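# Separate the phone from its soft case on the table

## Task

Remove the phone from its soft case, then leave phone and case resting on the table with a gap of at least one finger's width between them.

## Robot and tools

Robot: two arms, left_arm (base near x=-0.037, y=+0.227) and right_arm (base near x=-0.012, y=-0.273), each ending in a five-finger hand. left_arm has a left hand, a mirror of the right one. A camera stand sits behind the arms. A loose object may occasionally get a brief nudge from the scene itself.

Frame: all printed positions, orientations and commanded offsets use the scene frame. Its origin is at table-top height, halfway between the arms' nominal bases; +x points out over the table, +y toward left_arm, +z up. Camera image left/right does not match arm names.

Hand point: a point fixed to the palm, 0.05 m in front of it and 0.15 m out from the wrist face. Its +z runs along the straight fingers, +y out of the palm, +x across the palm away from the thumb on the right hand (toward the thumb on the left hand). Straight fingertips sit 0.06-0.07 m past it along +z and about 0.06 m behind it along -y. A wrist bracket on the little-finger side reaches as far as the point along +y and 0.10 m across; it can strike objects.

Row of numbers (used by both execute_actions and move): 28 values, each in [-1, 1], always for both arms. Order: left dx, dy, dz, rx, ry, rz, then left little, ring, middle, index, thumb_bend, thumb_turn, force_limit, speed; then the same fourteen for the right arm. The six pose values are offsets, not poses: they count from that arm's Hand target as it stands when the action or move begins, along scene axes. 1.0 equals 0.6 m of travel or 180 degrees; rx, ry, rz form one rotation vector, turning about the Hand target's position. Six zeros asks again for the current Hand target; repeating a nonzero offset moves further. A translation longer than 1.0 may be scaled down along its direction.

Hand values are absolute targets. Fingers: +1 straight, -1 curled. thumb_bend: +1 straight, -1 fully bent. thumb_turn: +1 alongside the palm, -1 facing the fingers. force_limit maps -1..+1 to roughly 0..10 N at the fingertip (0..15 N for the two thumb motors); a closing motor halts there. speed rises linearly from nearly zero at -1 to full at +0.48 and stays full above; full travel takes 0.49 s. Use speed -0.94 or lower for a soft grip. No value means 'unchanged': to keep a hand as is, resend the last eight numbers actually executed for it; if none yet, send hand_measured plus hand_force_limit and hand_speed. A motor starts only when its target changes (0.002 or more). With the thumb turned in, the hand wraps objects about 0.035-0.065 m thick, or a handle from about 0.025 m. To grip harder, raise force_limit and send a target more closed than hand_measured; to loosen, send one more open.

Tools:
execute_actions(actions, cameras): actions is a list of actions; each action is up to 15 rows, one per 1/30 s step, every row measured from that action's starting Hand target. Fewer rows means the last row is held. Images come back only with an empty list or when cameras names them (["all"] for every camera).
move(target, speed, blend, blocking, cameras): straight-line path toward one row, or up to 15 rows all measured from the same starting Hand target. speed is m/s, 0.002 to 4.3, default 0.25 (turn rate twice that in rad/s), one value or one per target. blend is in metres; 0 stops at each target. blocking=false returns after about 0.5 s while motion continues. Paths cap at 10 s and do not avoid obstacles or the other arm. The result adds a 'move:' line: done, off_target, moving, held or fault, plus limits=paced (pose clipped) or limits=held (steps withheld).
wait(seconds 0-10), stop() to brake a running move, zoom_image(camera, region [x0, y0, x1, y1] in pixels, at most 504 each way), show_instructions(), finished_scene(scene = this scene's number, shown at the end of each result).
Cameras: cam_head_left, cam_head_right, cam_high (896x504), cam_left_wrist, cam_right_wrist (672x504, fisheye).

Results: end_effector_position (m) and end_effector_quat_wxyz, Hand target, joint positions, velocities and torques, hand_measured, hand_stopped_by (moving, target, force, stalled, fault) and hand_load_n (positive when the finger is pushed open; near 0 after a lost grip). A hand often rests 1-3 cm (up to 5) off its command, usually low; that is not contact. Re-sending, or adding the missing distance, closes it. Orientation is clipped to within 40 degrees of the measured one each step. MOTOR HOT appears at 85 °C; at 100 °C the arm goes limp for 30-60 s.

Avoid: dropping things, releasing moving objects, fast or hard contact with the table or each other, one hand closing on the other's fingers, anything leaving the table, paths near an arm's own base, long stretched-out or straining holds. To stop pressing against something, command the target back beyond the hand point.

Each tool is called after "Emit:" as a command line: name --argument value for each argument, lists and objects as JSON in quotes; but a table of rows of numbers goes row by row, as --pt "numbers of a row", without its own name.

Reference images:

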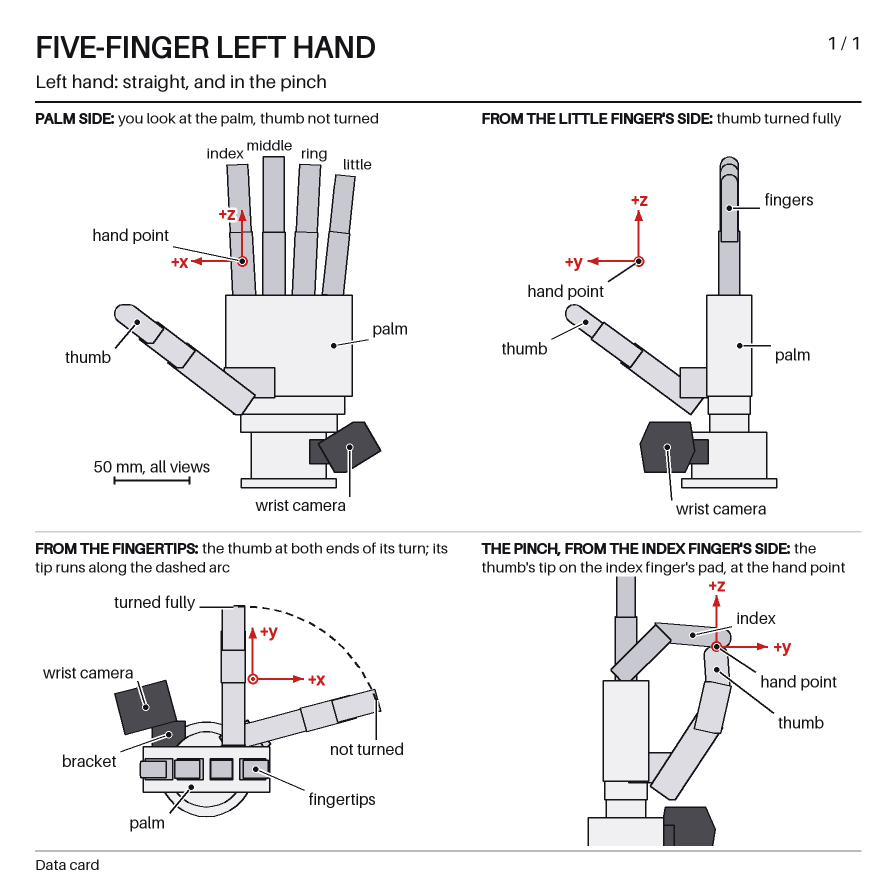

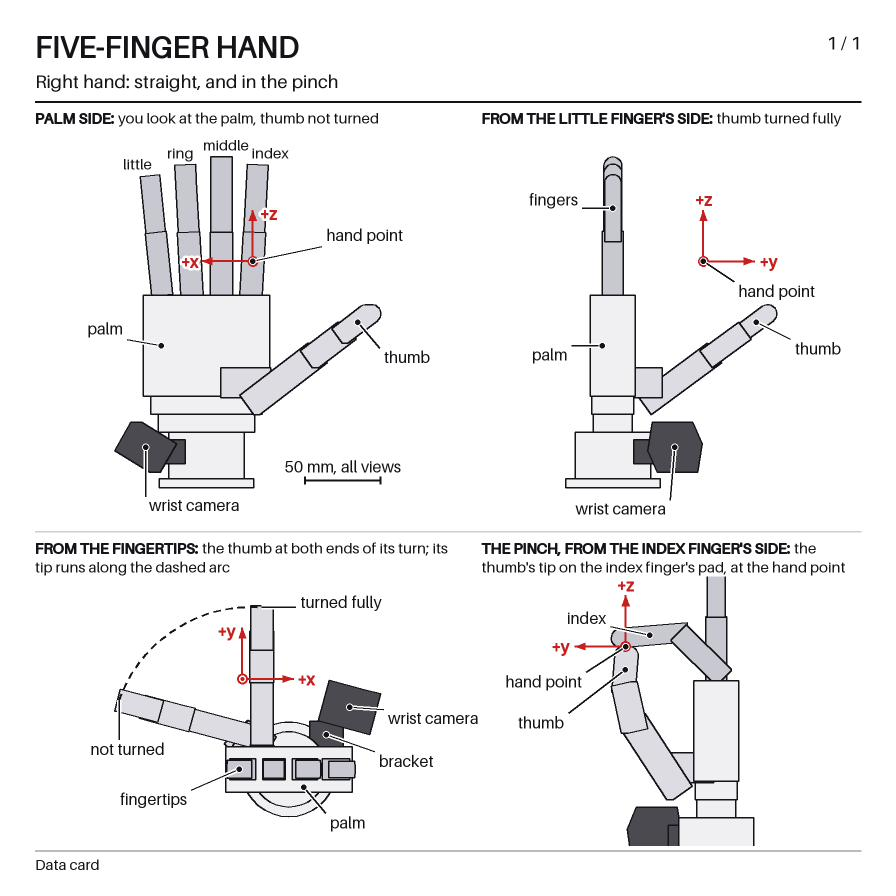

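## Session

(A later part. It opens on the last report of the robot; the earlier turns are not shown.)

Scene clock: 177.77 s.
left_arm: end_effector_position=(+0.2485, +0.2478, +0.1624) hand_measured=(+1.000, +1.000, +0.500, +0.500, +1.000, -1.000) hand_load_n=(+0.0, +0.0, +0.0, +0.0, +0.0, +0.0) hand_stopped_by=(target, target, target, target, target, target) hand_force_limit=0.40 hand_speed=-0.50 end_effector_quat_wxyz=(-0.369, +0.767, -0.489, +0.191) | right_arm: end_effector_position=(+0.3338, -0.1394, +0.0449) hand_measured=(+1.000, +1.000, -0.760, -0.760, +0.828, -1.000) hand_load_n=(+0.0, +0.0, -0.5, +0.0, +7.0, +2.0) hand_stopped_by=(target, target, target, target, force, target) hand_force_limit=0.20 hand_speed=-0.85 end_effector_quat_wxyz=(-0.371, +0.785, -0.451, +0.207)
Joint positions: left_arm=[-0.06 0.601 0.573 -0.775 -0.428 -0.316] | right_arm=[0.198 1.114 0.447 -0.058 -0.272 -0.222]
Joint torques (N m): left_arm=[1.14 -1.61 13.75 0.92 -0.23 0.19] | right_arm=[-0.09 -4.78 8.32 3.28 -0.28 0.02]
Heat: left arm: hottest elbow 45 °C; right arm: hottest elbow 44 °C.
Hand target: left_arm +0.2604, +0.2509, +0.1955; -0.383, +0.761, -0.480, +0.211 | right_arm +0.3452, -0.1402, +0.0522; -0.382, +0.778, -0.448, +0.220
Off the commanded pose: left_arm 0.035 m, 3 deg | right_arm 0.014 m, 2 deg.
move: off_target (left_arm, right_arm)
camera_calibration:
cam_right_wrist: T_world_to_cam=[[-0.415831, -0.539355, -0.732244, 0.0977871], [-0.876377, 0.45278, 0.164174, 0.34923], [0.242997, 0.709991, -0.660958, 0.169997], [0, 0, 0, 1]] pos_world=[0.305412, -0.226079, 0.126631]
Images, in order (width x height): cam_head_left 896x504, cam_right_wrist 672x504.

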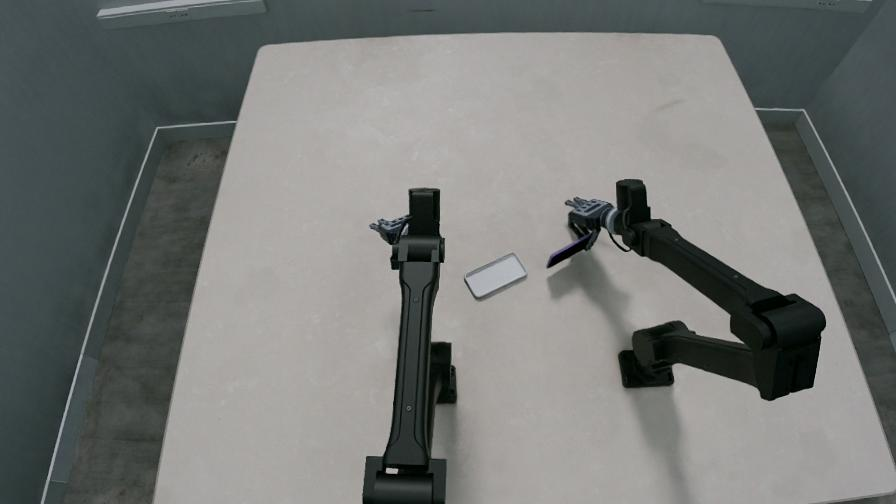

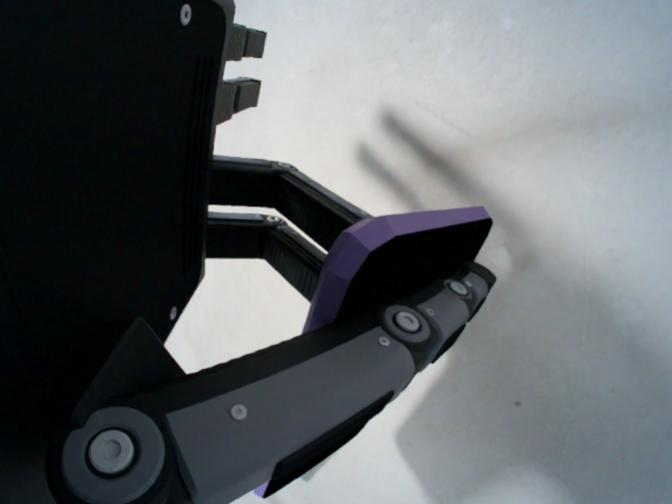

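Emit:
move --target '[0,0,0,0,0,0,1,1,0.5,0.5,1,-1,0.4,-0.5,0,0,-0.025,0,0,0,1,1,-0.76,-0.76,0.66,-1,0.2,-0.85]' --speed 0.05 --cameras '["cam_right_wrist","cam_head_left"]'

Emit:
zoom_image --camera "cam_head_left" --region '[510, 160, 650, 280]'

Scene clock: 180.03 s.
left_arm: end_effector_position=(+0.2485, +0.2478, +0.1624) hand_measured=(+1.000, +1.000, +0.500, +0.500, +1.000, -1.000) hand_load_n=(+0.0, +0.0, +0.0, +0.0, +0.0, +0.0) hand_stopped_by=(target, target, target, target, target, target) hand_force_limit=0.40 hand_speed=-0.50 end_effector_quat_wxyz=(-0.369, +0.767, -0.489, +0.191) | right_arm: end_effector_position=(+0.3345, -0.1392, +0.0307) hand_measured=(+1.000, +1.000, -0.760, -0.760, +0.828, -1.000) hand_load_n=(+0.0, +0.0, -0.5, +0.0, +7.0, +2.0) hand_stopped_by=(target, target, target, target, force, target) hand_force_limit=0.20 hand_speed=-0.85 end_effector_quat_wxyz=(-0.372, +0.785, -0.451, +0.208)
Joint positions: left_arm=[-0.06 0.601 0.573 -0.775 -0.428 -0.316] | right_arm=[0.198 1.157 0.427 0.007 -0.272 -0.222]
Joint torques (N m): left_arm=[0.67 -1.55 13.75 0.87 -0.24 0.19] | right_arm=[-0.09 -5.01 7.83 3.23 -0.28 0.02]
Heat: left arm: hottest elbow 46 °C; right arm: hottest elbow 44 °C.
Hand target: left_arm +0.2604, +0.2509, +0.1955; -0.383, +0.761, -0.480, +0.211 | right_arm +0.3451, -0.1403, +0.0372; -0.382, +0.778, -0.448, +0.220
Off the commanded pose: left_arm 0.035 m, 3 deg | right_arm 0.013 m, 2 deg.
move: off_target (left_arm, right_arm)
camera_calibration:
cam_right_wrist: T_world_to_cam=[[-0.414742, -0.53915, -0.733012, 0.0874884], [-0.876637, 0.452687, 0.163043, 0.352224], [0.24392, 0.710206, -0.660387, 0.160098], [0, 0, 0, 1]] pos_world=[0.306006, -0.22598, 0.11243]
Images, in order (width x height): cam_head_left 896x504, cam_right_wrist 672x504.

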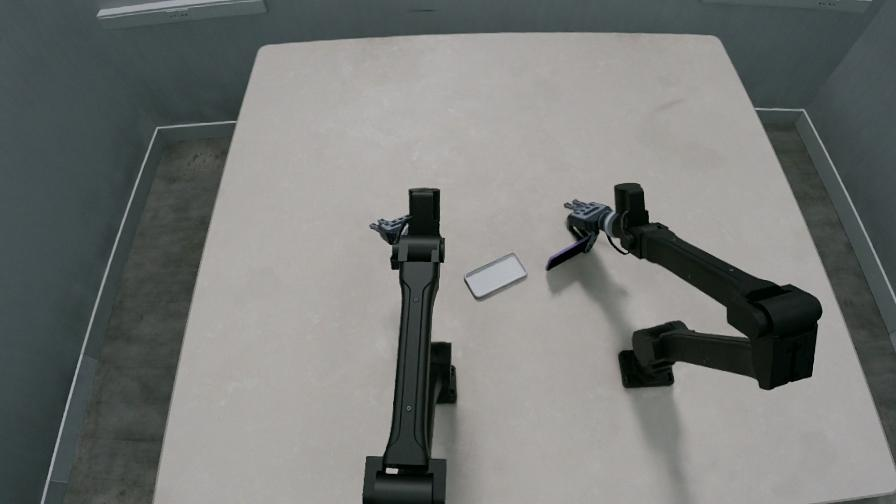

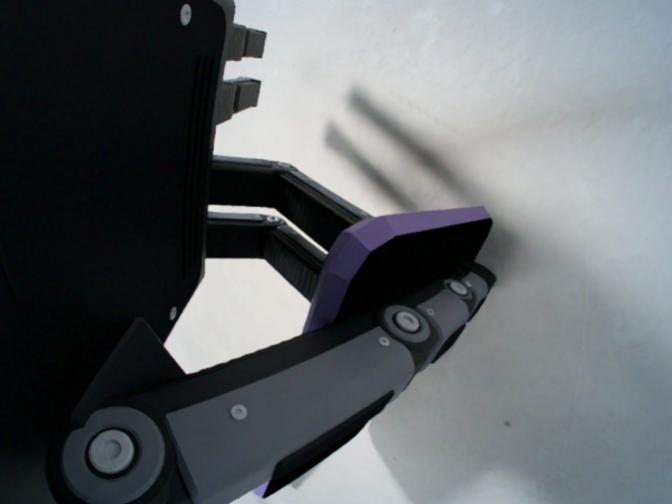

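Scaled by 3.600 from the camera's 896x504 image, which has a finer 1280x720 frame.

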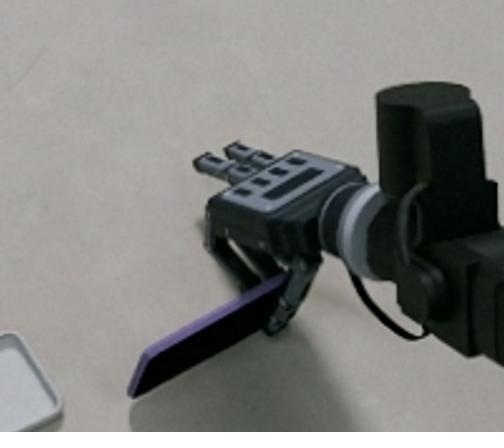

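Emit:
move --target '[0,0,0,0,0,0,1,1,0.5,0.5,1,-1,0.4,-0.5,0,0,-0.01,0,0,0,1,1,-0.76,-0.76,0.66,-1,0.2,-0.85]' --speed 0.04 --cameras '["cam_right_wrist","cam_head_right"]'

Emit:
zoom_image --camera "cam_head_right" --region '[510, 160, 650, 280]'

Scene clock: 181.70 s.
left_arm: end_effector_position=(+0.2485, +0.2478, +0.1624) hand_measured=(+1.000, +1.000, +0.500, +0.500, +1.000, -1.000) hand_load_n=(+0.0, +0.0, +0.0, +0.0, +0.0, +0.0) hand_stopped_by=(target, target, target, target, target, target) hand_force_limit=0.40 hand_speed=-0.50 end_effector_quat_wxyz=(-0.369, +0.767, -0.489, +0.191) | right_arm: end_effector_position=(+0.3379, -0.1385, +0.0287) hand_measured=(+1.000, +1.000, -0.760, -0.760, +0.828, -1.000) hand_load_n=(+0.0, +0.0, +0.0, +0.0, +7.0, +2.0) hand_stopped_by=(target, target, target, target, force, target) hand_force_limit=0.20 hand_speed=-0.85 end_effector_quat_wxyz=(-0.375, +0.783, -0.448, +0.212)
Joint positions: left_arm=[-0.06 0.601 0.573 -0.775 -0.428 -0.316] | right_arm=[0.198 1.172 0.423 0.037 -0.273 -0.222]
Joint torques (N m): left_arm=[0.56 -1.79 13.76 0.95 -0.22 0.19] | right_arm=[-0.09 -4.37 7.34 3.28 -0.24 0.02]
Heat: left arm: hottest elbow 46 °C; right arm: hottest elbow 44 °C.
Hand target: left_arm +0.2604, +0.2509, +0.1955; -0.383, +0.761, -0.480, +0.211 | right_arm +0.3452, -0.1403, +0.0313; -0.382, +0.778, -0.448, +0.220
Off the commanded pose: left_arm 0.035 m, 3 deg | right_arm 0.008 m, 1 deg.
move: off_target (left_arm)
camera_calibration:
cam_right_wrist: T_world_to_cam=[[-0.405895, -0.537408, -0.739217, 0.0850897], [-0.87873, 0.451772, 0.154064, 0.355934], [0.251163, 0.712106, -0.655608, 0.155058], [0, 0, 0, 1]] pos_world=[0.308363, -0.225491, 0.10972]
Images, in order (width x height): cam_head_right 896x504, cam_right_wrist 672x504.

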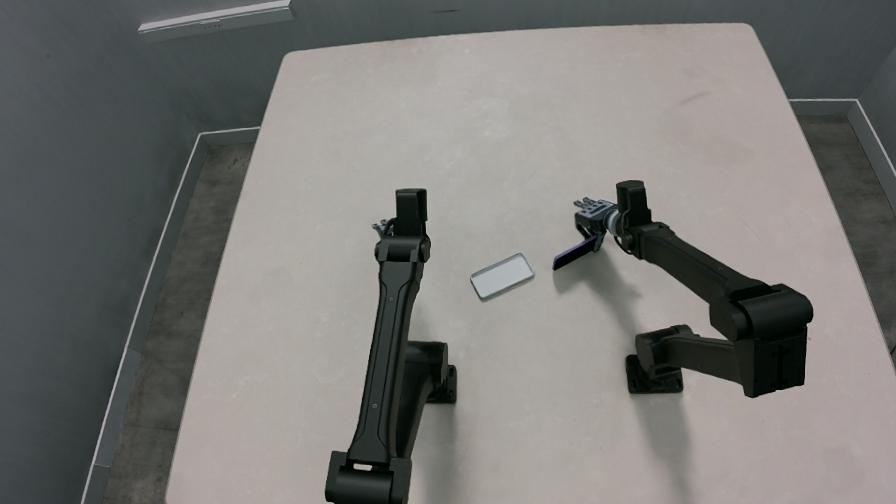

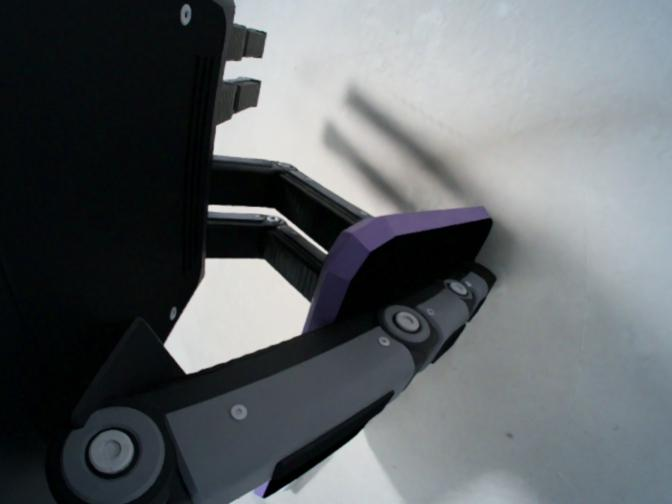

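Scaled by 3.600 from the camera's 896x504 image, which has a finer 1280x720 frame.

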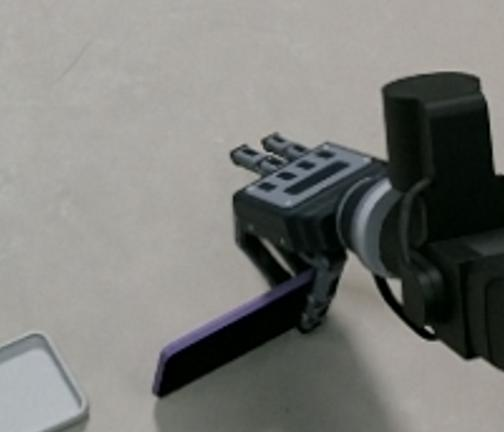

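Emit:
move --target '[0,0,0,0,0,0,1,1,0.5,0.5,1,-1,0.4,-0.5,0,0,0,0,0,0,1,1,-0.62,-0.62,0.95,-1,0.2,-0.8]' --speed 0.04 --cameras '["cam_right_wrist","cam_head_right"]'

Emit:
zoom_image --camera "cam_head_right" --region '[510, 160, 650, 280]'

Scene clock: 184.53 s.
left_arm: end_effector_position=(+0.2485, +0.2478, +0.1624) hand_measured=(+1.000, +1.000, +0.500, +0.500, +1.000, -1.000) hand_load_n=(+0.0, +0.0, +0.0, +0.0, +0.0, +0.0) hand_stopped_by=(target, target, target, target, target, target) hand_force_limit=0.40 hand_speed=-0.50 end_effector_quat_wxyz=(-0.369, +0.767, -0.489, +0.191) | right_arm: end_effector_position=(+0.3383, -0.1382, +0.0290) hand_measured=(+1.000, +1.000, -0.620, -0.620, +0.950, -1.000) hand_load_n=(+0.0, +0.0, +0.0, +0.0, +0.0, +0.0) hand_stopped_by=(target, target, target, target, target, target) hand_force_limit=0.20 hand_speed=-0.80 end_effector_quat_wxyz=(-0.376, +0.783, -0.448, +0.212)
Joint positions: left_arm=[-0.06 0.601 0.573 -0.775 -0.428 -0.316] | right_arm=[0.198 1.173 0.423 0.04 -0.274 -0.222]
Joint torques (N m): left_arm=[0.79 -1.73 13.76 0.91 -0.24 0.19] | right_arm=[-0.09 -4.72 7.34 3.07 -0.2 0.02]
Heat: left arm: hottest elbow 46 °C; right arm: hottest elbow 44 °C.
Hand target: left_arm +0.2604, +0.2509, +0.1955; -0.383, +0.761, -0.480, +0.211 | right_arm +0.3452, -0.1403, +0.0312; -0.382, +0.778, -0.448, +0.220
Off the commanded pose: left_arm 0.035 m, 3 deg | right_arm 0.008 m, 1 deg.
move: off_target (left_arm)
camera_calibration:
cam_right_wrist: T_world_to_cam=[[-0.403917, -0.53691, -0.740661, 0.0851599], [-0.879426, 0.450858, 0.152762, 0.356315], [0.251913, 0.71306, -0.654282, 0.154784], [0, 0, 0, 1]] pos_world=[0.308758, -0.225295, 0.109916]
Images, in order (width x height): cam_head_right 896x504, cam_right_wrist 672x504.

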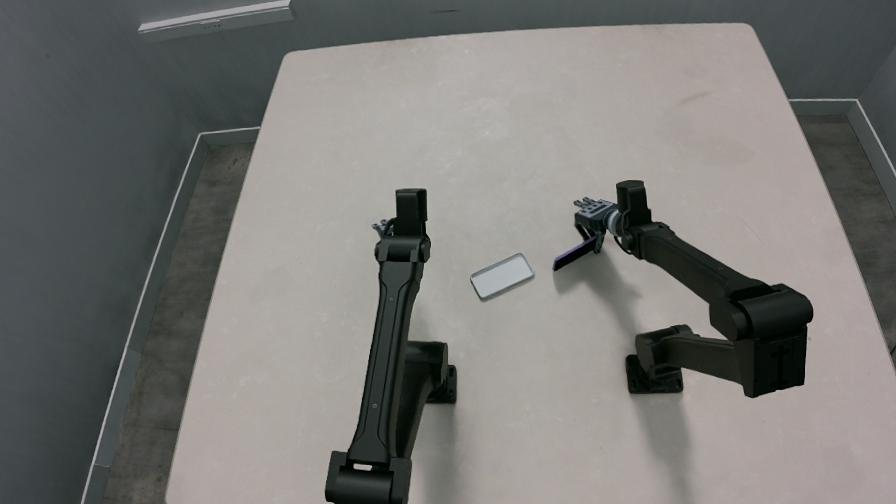

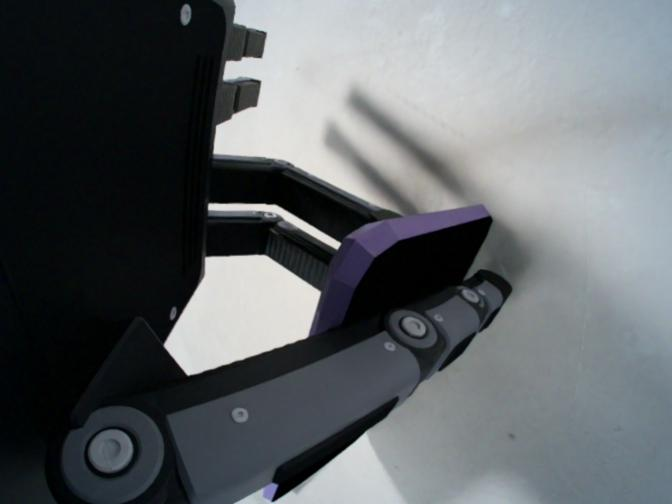

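Scaled by 3.600 from the camera's 896x504 image, which has a finer 1280x720 frame.

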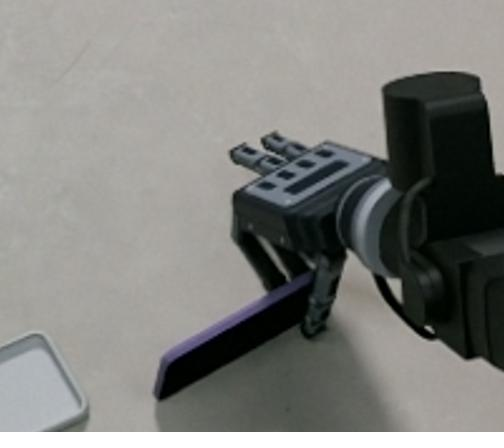

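Emit:
move --target '[0,0,0,0,0,0,1,1,0.5,0.5,1,-1,0.4,-0.5,0,0,0,0,0,0,1,1,-0.6,-0.6,0.82,-1,-0.6,-0.85]' --speed 0.04 --cameras '["cam_right_wrist","cam_head_right","cam_high"]'

Emit:
zoom_image --camera "cam_head_right" --region '[510, 160, 650, 280]'

Emit:
zoom_image --camera "cam_high" --region '[440, 140, 580, 260]'

Scene clock: 186.40 s.
left_arm: end_effector_position=(+0.2485, +0.2478, +0.1624) hand_measured=(+1.000, +1.000, +0.500, +0.500, +1.000, -1.000) hand_load_n=(+0.0, +0.0, +0.0, +0.0, +0.0, +0.0) hand_stopped_by=(target, target, target, target, target, target) hand_force_limit=0.40 hand_speed=-0.50 end_effector_quat_wxyz=(-0.369, +0.767, -0.489, +0.191) | right_arm: end_effector_position=(+0.3383, -0.1381, +0.0291) hand_measured=(+1.000, +1.000, -0.600, -0.600, +0.820, -1.000) hand_load_n=(+0.0, +0.0, +0.0, +0.0, +0.0, +0.0) hand_stopped_by=(target, target, target, target, target, target) hand_force_limit=-0.60 hand_speed=-0.85 end_effector_quat_wxyz=(-0.377, +0.783, -0.448, +0.212)
Joint positions: left_arm=[-0.06 0.601 0.573 -0.775 -0.428 -0.316] | right_arm=[0.198 1.173 0.423 0.04 -0.274 -0.222]
Joint torques (N m): left_arm=[0.67 -1.96 13.76 0.91 -0.27 0.18] | right_arm=[-0.15 -4.72 7.34 3.03 -0.19 0.02]
Heat: left arm: hottest elbow 46 °C; right arm: hottest elbow 44 °C.
Hand target: left_arm +0.2604, +0.2509, +0.1955; -0.383, +0.761, -0.480, +0.211 | right_arm +0.3452, -0.1402, +0.0313; -0.382, +0.778, -0.448, +0.220
Off the commanded pose: left_arm 0.035 m, 3 deg | right_arm 0.008 m, 1 deg.
move: off_target (left_arm)
camera_calibration:
cam_right_wrist: T_world_to_cam=[[-0.403511, -0.536797, -0.740964, 0.0851453], [-0.879613, 0.450544, 0.152615, 0.356274], [0.251914, 0.713343, -0.653973, 0.154743], [0, 0, 0, 1]] pos_world=[0.308758, -0.225196, 0.109914]
Images, in order (width x height): cam_head_right 896x504, cam_high 896x504, cam_right_wrist 672x504.

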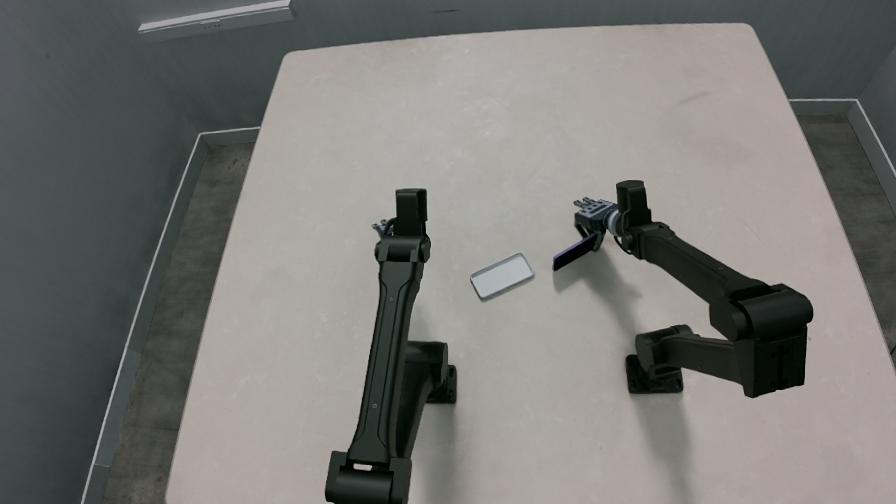

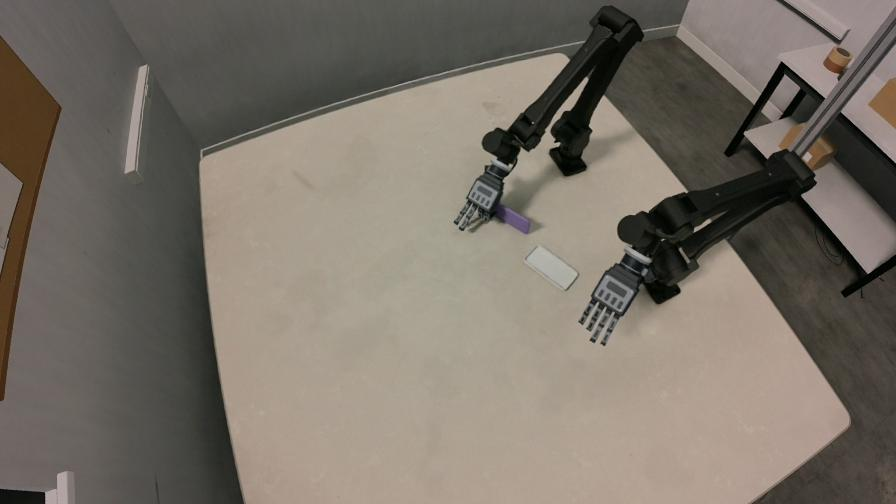

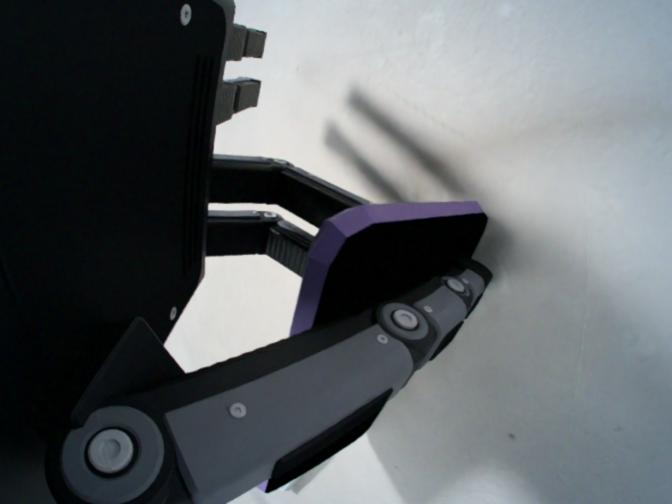

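Scaled by 3.600 from the camera's 896x504 image, which has a finer 1280x720 frame.

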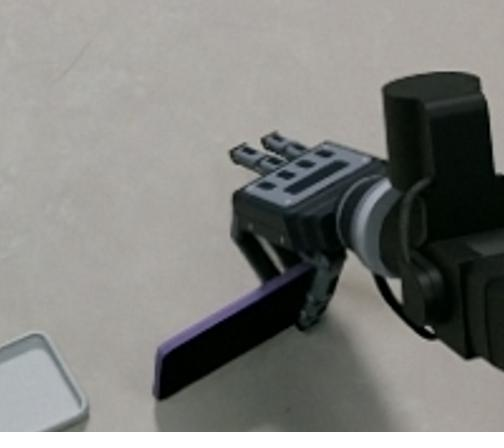

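Scaled by 3.600 from the camera's 896x504 image, which has a finer 1280x720 frame.

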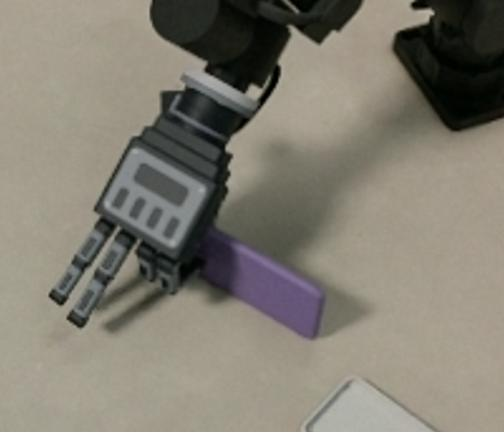

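Emit:
move --target '[0,0,0,0,0,0,1,1,0.5,0.5,1,-1,0.4,-0.5,0,0,0,0,0,0,1,1,-0.4,-0.4,0.8,-1,-0.6,-0.8]' --speed 0.04 --cameras '["cam_right_wrist","cam_head_right"]'

Emit:
zoom_image --camera "cam_head_right" --region '[510, 160, 650, 280]'

Scene clock: 187.80 s.
left_arm: end_effector_position=(+0.2485, +0.2478, +0.1624) hand_measured=(+1.000, +1.000, +0.500, +0.500, +1.000, -1.000) hand_load_n=(+0.0, +0.0, +0.0, +0.0, +0.0, +0.0) hand_stopped_by=(target, target, target, target, target, target) hand_force_limit=0.40 hand_speed=-0.50 end_effector_quat_wxyz=(-0.369, +0.767, -0.489, +0.191) | right_arm: end_effector_position=(+0.3386, -0.1381, +0.0293) hand_measured=(+1.000, +1.000, -0.400, -0.400, +0.800, -1.000) hand_load_n=(+0.0, +0.0, +1.5, +0.0, +1.5, +0.0) hand_stopped_by=(target, target, target, target, target, target) hand_force_limit=-0.60 hand_speed=-0.80 end_effector_quat_wxyz=(-0.377, +0.783, -0.448, +0.212)
Joint positions: left_arm=[-0.06 0.601 0.573 -0.775 -0.428 -0.316] | right_arm=[0.198 1.173 0.423 0.041 -0.274 -0.222]
Joint torques (N m): left_arm=[0.5 -1.73 13.71 0.94 -0.26 0.2] | right_arm=[-0.03 -4.78 7.34 3.03 -0.18 0.02]
Heat: left arm: hottest elbow 46 °C; right arm: hottest elbow 44 °C.
Hand target: left_arm +0.2604, +0.2509, +0.1955; -0.383, +0.761, -0.480, +0.211 | right_arm +0.3453, -0.1403, +0.0313; -0.382, +0.778, -0.448, +0.220
Off the commanded pose: left_arm 0.035 m, 3 deg | right_arm 0.007 m, 1 deg.
move: off_target (left_arm)
camera_calibration:
cam_right_wrist: T_world_to_cam=[[-0.402692, -0.536686, -0.74149, 0.0852017], [-0.879783, 0.450515, 0.151717, 0.356561], [0.252628, 0.713445, -0.653586, 0.154584], [0, 0, 0, 1]] pos_world=[0.308954, -0.225197, 0.110114]
Images, in order (width x height): cam_head_right 896x504, cam_right_wrist 672x504.

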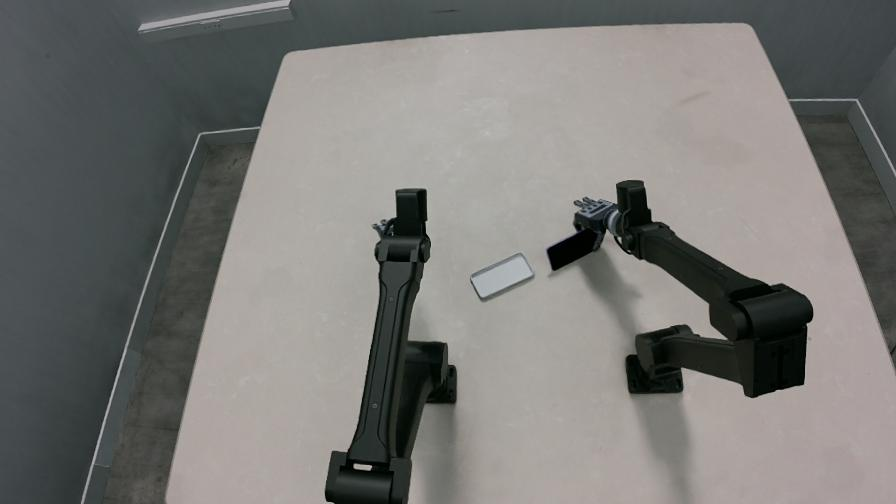

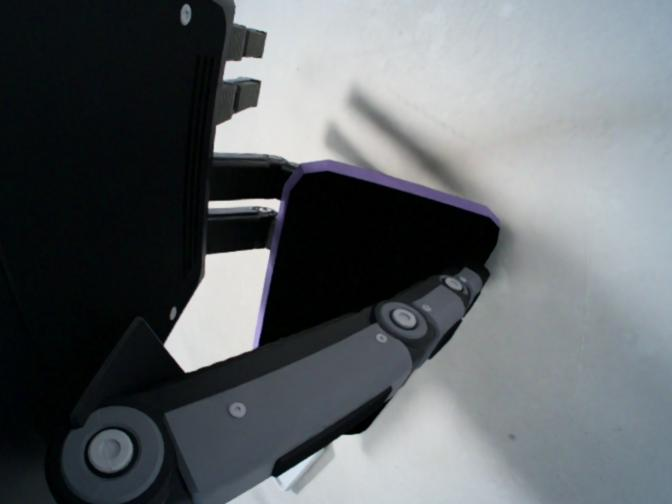

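Scaled by 3.600 from the camera's 896x504 image, which has a finer 1280x720 frame.

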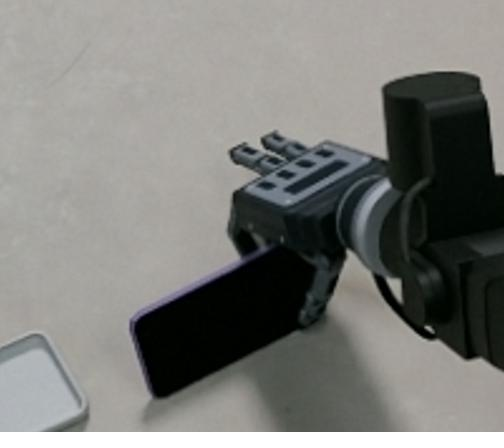

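Emit:
move --target '[0,0,0,0,0,0,1,1,0.5,0.5,1,-1,0.4,-0.5,0,0,0,0,0,0,1,1,-0.2,-0.2,0.9,-1,-0.6,-0.8]' --speed 0.04 --cameras '["cam_right_wrist","cam_head_right"]'

Emit:
zoom_image --camera "cam_head_right" --region '[510, 160, 650, 280]'

Scene clock: 189.13 s.
left_arm: end_effector_position=(+0.2485, +0.2478, +0.1624) hand_measured=(+1.000, +1.000, +0.500, +0.500, +1.000, -1.000) hand_load_n=(+0.0, +0.0, +0.0, +0.0, +0.0, +0.0) hand_stopped_by=(target, target, target, target, target, target) hand_force_limit=0.40 hand_speed=-0.50 end_effector_quat_wxyz=(-0.369, +0.767, -0.489, +0.191) | right_arm: end_effector_position=(+0.3385, -0.1381, +0.0289) hand_measured=(+1.000, +1.000, -0.200, -0.200, +0.900, -1.000) hand_load_n=(+0.0, +0.0, +0.0, +0.5, +0.0, +0.0) hand_stopped_by=(target, target, target, target, target, target) hand_force_limit=-0.60 hand_speed=-0.80 end_effector_quat_wxyz=(-0.377, +0.783, -0.448, +0.212)
Joint positions: left_arm=[-0.06 0.601 0.573 -0.775 -0.428 -0.316] | right_arm=[0.198 1.174 0.423 0.041 -0.274 -0.222]
Joint torques (N m): left_arm=[0.73 -1.73 13.74 0.9 -0.22 0.18] | right_arm=[-0.03 -4.89 7.35 3.02 -0.18 0.02]
Heat: left arm: hottest elbow 46 °C; right arm: hottest elbow 44 °C.
Hand target: left_arm +0.2604, +0.2509, +0.1955; -0.383, +0.761, -0.480, +0.211 | right_arm +0.3452, -0.1403, +0.0312; -0.382, +0.778, -0.448, +0.220
Off the commanded pose: left_arm 0.035 m, 3 deg | right_arm 0.008 m, 1 deg.
move: off_target (left_arm)
camera_calibration:
cam_right_wrist: T_world_to_cam=[[-0.403511, -0.536797, -0.740964, 0.0850778], [-0.879613, 0.450544, 0.152615, 0.356481], [0.251914, 0.713343, -0.653973, 0.154562], [0, 0, 0, 1]] pos_world=[0.308958, -0.225196, 0.109714]
Images, in order (width x height): cam_head_right 896x504, cam_right_wrist 672x504.

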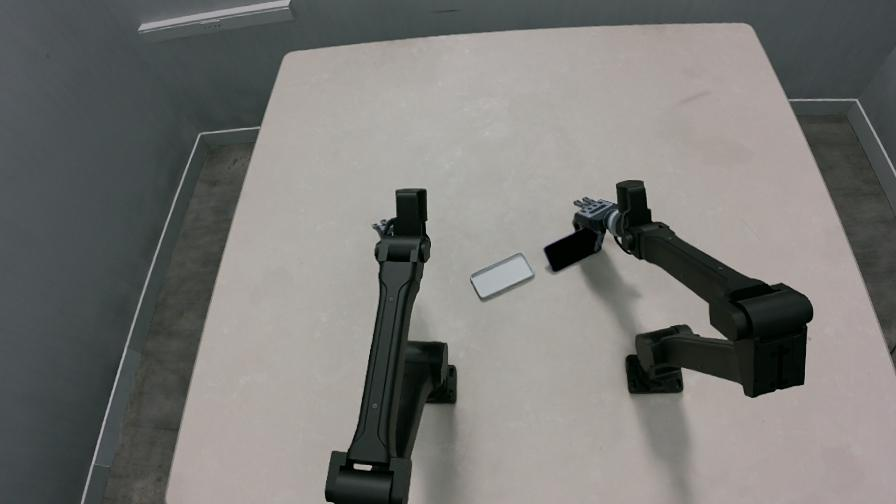

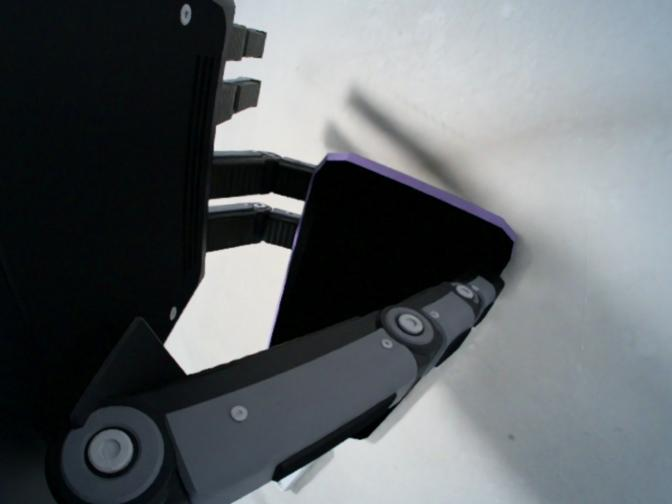

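Scaled by 3.600 from the camera's 896x504 image, which has a finer 1280x720 frame.

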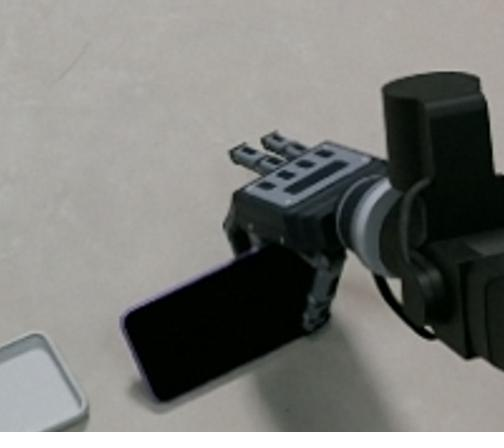

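Emit:
move --target '[0,0,0,0,0,0,1,1,0.5,0.5,1,-1,0.4,-0.5,0,0,0,0,0,0,1,1,0.05,0.05,1,-1,-0.6,-0.8]' --speed 0.04 --cameras '["cam_right_wrist","cam_head_right"]'

Emit:
zoom_image --camera "cam_head_right" --region '[510, 160, 650, 280]'

Scene clock: 190.53 s.
left_arm: end_effector_position=(+0.2485, +0.2478, +0.1624) hand_measured=(+1.000, +1.000, +0.500, +0.500, +1.000, -1.000) hand_load_n=(+0.0, +0.0, +0.0, +0.0, +0.0, +0.0) hand_stopped_by=(target, target, target, target, target, target) hand_force_limit=0.40 hand_speed=-0.50 end_effector_quat_wxyz=(-0.369, +0.767, -0.489, +0.191) | right_arm: end_effector_position=(+0.3385, -0.1381, +0.0289) hand_measured=(+1.000, +1.000, +0.050, +0.050, +1.000, -1.000) hand_load_n=(+0.0, +0.0, +0.0, +0.0, +0.0, +0.5) hand_stopped_by=(target, target, target, target, target, target) hand_force_limit=-0.60 hand_speed=-0.80 end_effector_quat_wxyz=(-0.377, +0.783, -0.448, +0.212)
Joint positions: left_arm=[-0.06 0.601 0.573 -0.775 -0.428 -0.316] | right_arm=[0.198 1.174 0.423 0.041 -0.274 -0.222]
Joint torques (N m): left_arm=[0.62 -1.73 13.7 0.94 -0.27 0.16] | right_arm=[-0.09 -4.89 7.35 3.03 -0.18 0.02]
Heat: left arm: hottest elbow 46 °C; right arm: hottest elbow 44 °C.
Hand target: left_arm +0.2604, +0.2509, +0.1955; -0.383, +0.761, -0.480, +0.211 | right_arm +0.3452, -0.1403, +0.0312; -0.382, +0.778, -0.448, +0.220
Off the commanded pose: left_arm 0.035 m, 3 deg | right_arm 0.007 m, 1 deg.
move: off_target (left_arm)
camera_calibration:
cam_right_wrist: T_world_to_cam=[[-0.403511, -0.536797, -0.740964, 0.0850778], [-0.879613, 0.450544, 0.152615, 0.356481], [0.251914, 0.713343, -0.653973, 0.154562], [0, 0, 0, 1]] pos_world=[0.308958, -0.225196, 0.109714]
Images, in order (width x height): cam_head_right 896x504, cam_right_wrist 672x504.

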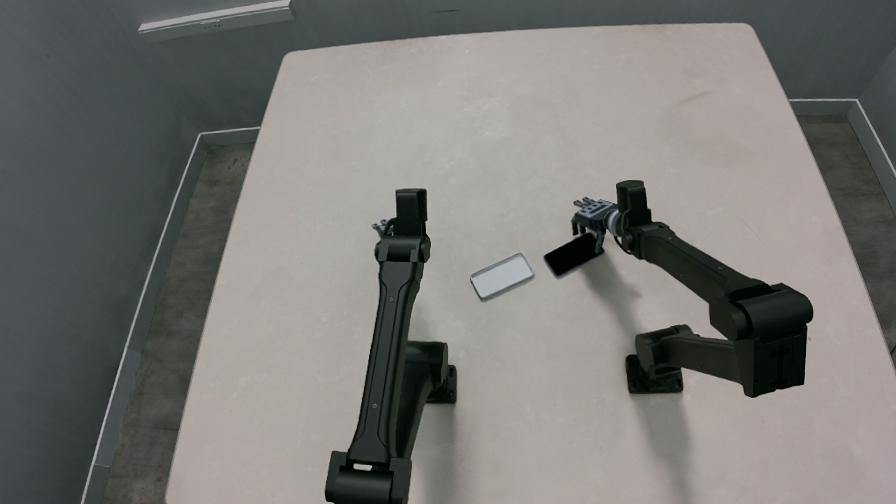

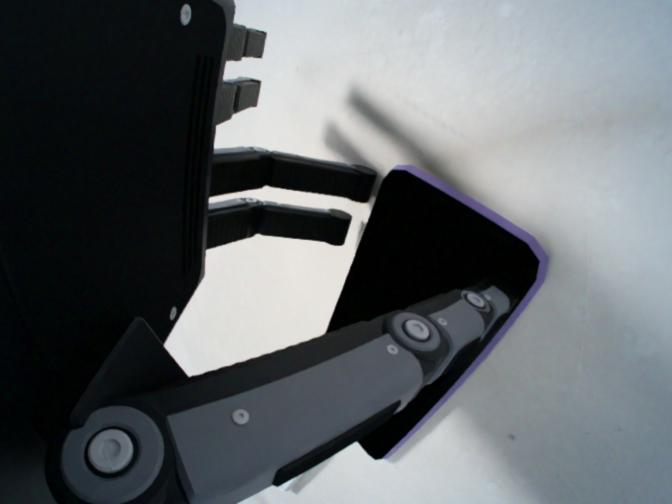

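Scaled by 3.600 from the camera's 896x504 image, which has a finer 1280x720 frame.

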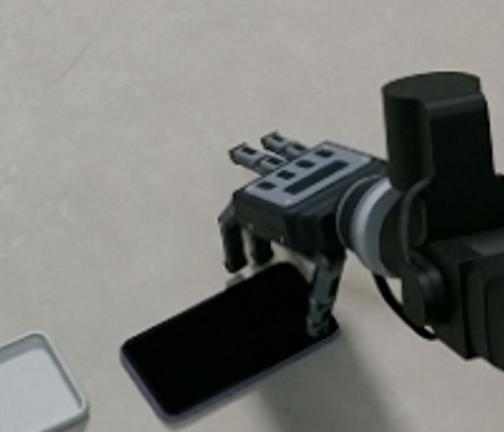

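Emit:
move --target '[0,0,0,0,0,0,1,1,0.5,0.5,1,-1,0.4,-0.5,0.02,0.016,0.2,0,0,0,1,1,0.3,0.3,1,-1,-0.6,-0.8]' --speed 0.12 --cameras '["all"]'

Emit:
zoom_image --camera "cam_head_right" --region '[450, 210, 650, 330]'

Emit:
zoom_image --camera "cam_high" --region '[440, 160, 620, 310]'

Scene clock: 193.13 s.
left_arm: end_effector_position=(+0.2485, +0.2478, +0.1624) hand_measured=(+1.000, +1.000, +0.500, +0.500, +1.000, -1.000) hand_load_n=(+0.0, +0.0, +0.0, +0.0, +0.0, +0.0) hand_stopped_by=(target, target, target, target, target, target) hand_force_limit=0.40 hand_speed=-0.50 end_effector_quat_wxyz=(-0.369, +0.767, -0.489, +0.191) | right_arm: end_effector_position=(+0.3392, -0.1387, +0.1185) hand_measured=(+1.000, +1.000, +0.300, +0.300, +1.000, -1.000) hand_load_n=(+0.0, +0.0, +0.0, +0.0, +0.0, +0.0) hand_stopped_by=(target, target, target, target, target, target) hand_force_limit=-0.60 hand_speed=-0.80 end_effector_quat_wxyz=(-0.363, +0.786, -0.457, +0.202)
Joint positions: left_arm=[-0.06 0.601 0.573 -0.775 -0.428 -0.316] | right_arm=[0.201 0.992 0.605 -0.357 -0.262 -0.215]
Joint torques (N m): left_arm=[1.14 -1.55 13.75 0.91 -0.24 0.16] | right_arm=[1.61 -5.66 13.71 1.43 0.05 0.12]
Heat: left arm: hottest elbow 47 °C; right arm: hottest elbow 44 °C.
Hand target: left_arm +0.2604, +0.2509, +0.1955; -0.383, +0.761, -0.480, +0.211 | right_arm +0.3572, -0.1306, +0.1513; -0.382, +0.778, -0.448, +0.220
Off the commanded pose: left_arm 0.035 m, 3 deg | right_arm 0.038 m, 3 deg.
move: off_target (left_arm, right_arm)
camera_calibration:
cam_left_wrist: T_world_to_cam=[[0.700605, 0.0799823, 0.709053, -0.310357], [-0.0839674, -0.977553, 0.193237, 0.228295], [0.708592, -0.19492, -0.678162, 0.0965005], [0, 0, 0, 1]] pos_world=[0.168227, 0.266803, 0.241388]
cam_right_wrist: T_world_to_cam=[[-0.435038, -0.539674, -0.720759, 0.159391], [-0.868882, 0.461592, 0.178822, 0.338501], [0.23619, 0.704049, -0.669723, 0.219344], [0, 0, 0, 1]] pos_world=[0.311651, -0.224659, 0.20125]

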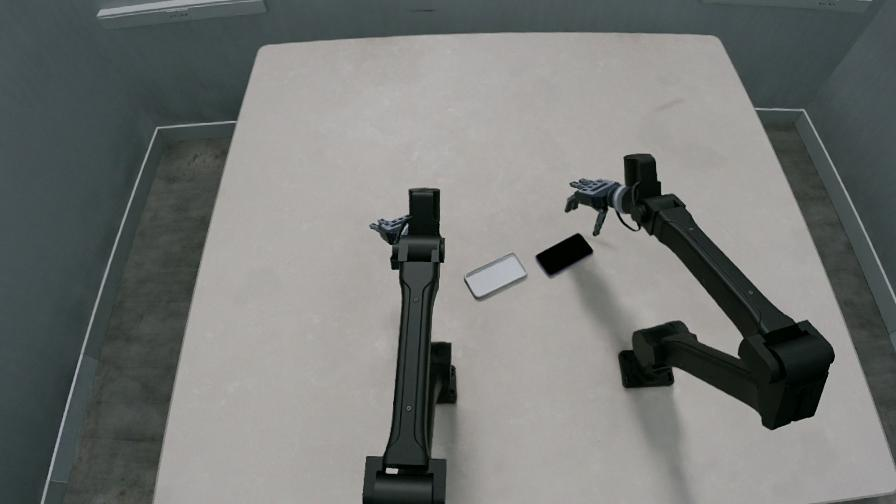

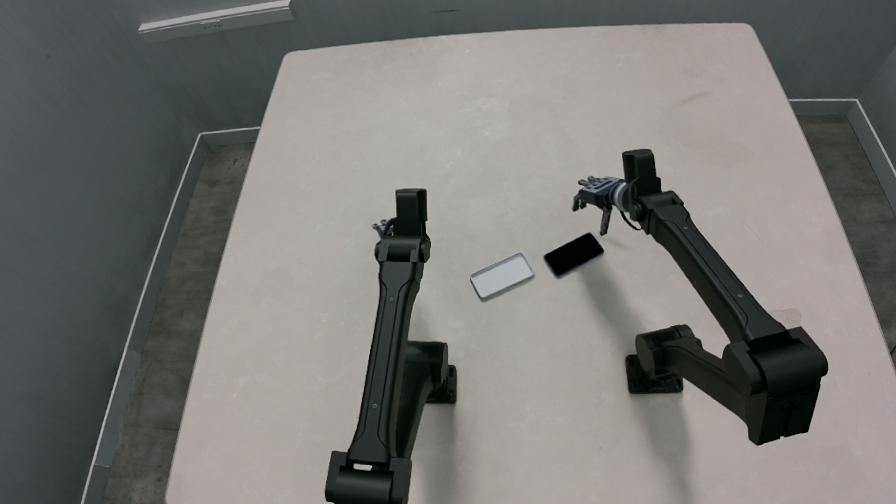

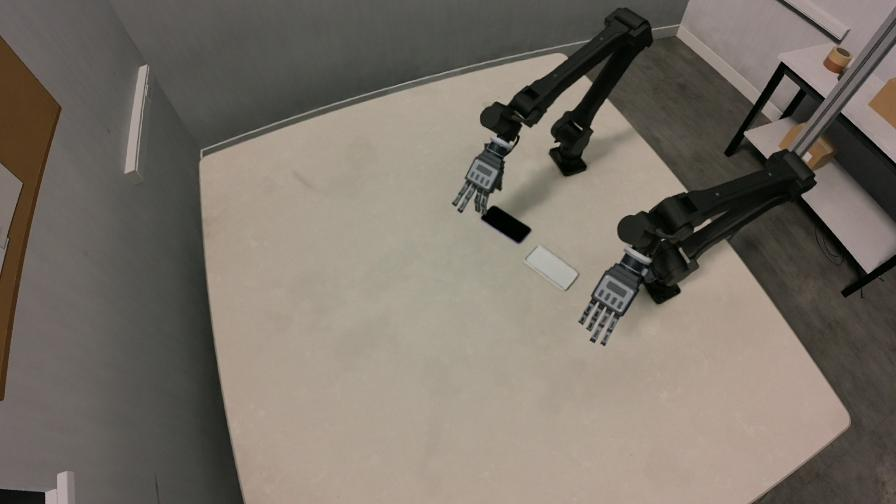

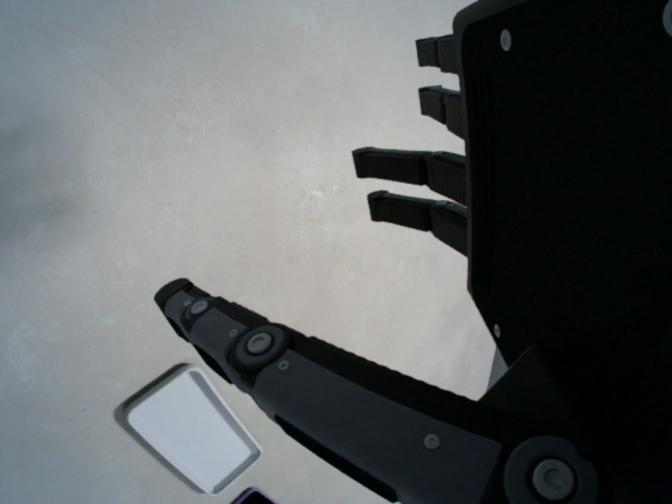

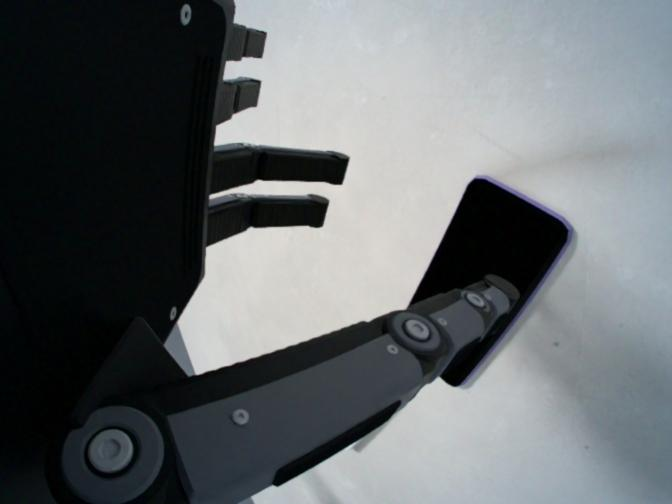

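Scaled by 2.520 from the camera's 896x504 image, which has a finer 1280x720 frame.

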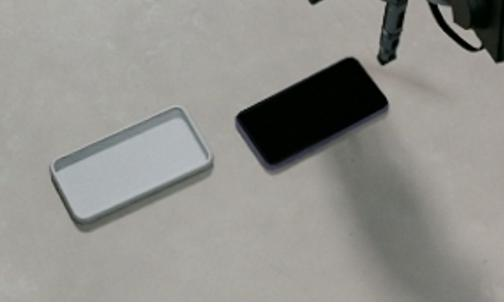

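Scaled by 2.800 from the camera's 896x504 image, which has a finer 1280x720 frame.

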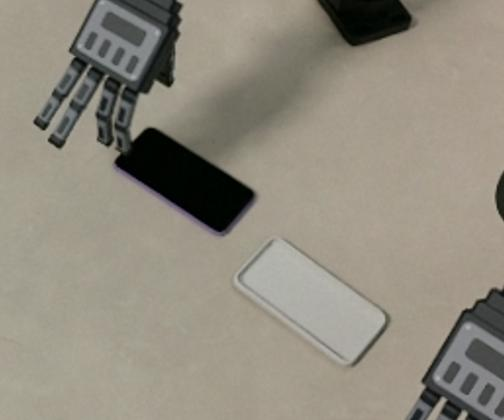

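Emit:
finished_scene --scene 1

The scene is finished: the task was done.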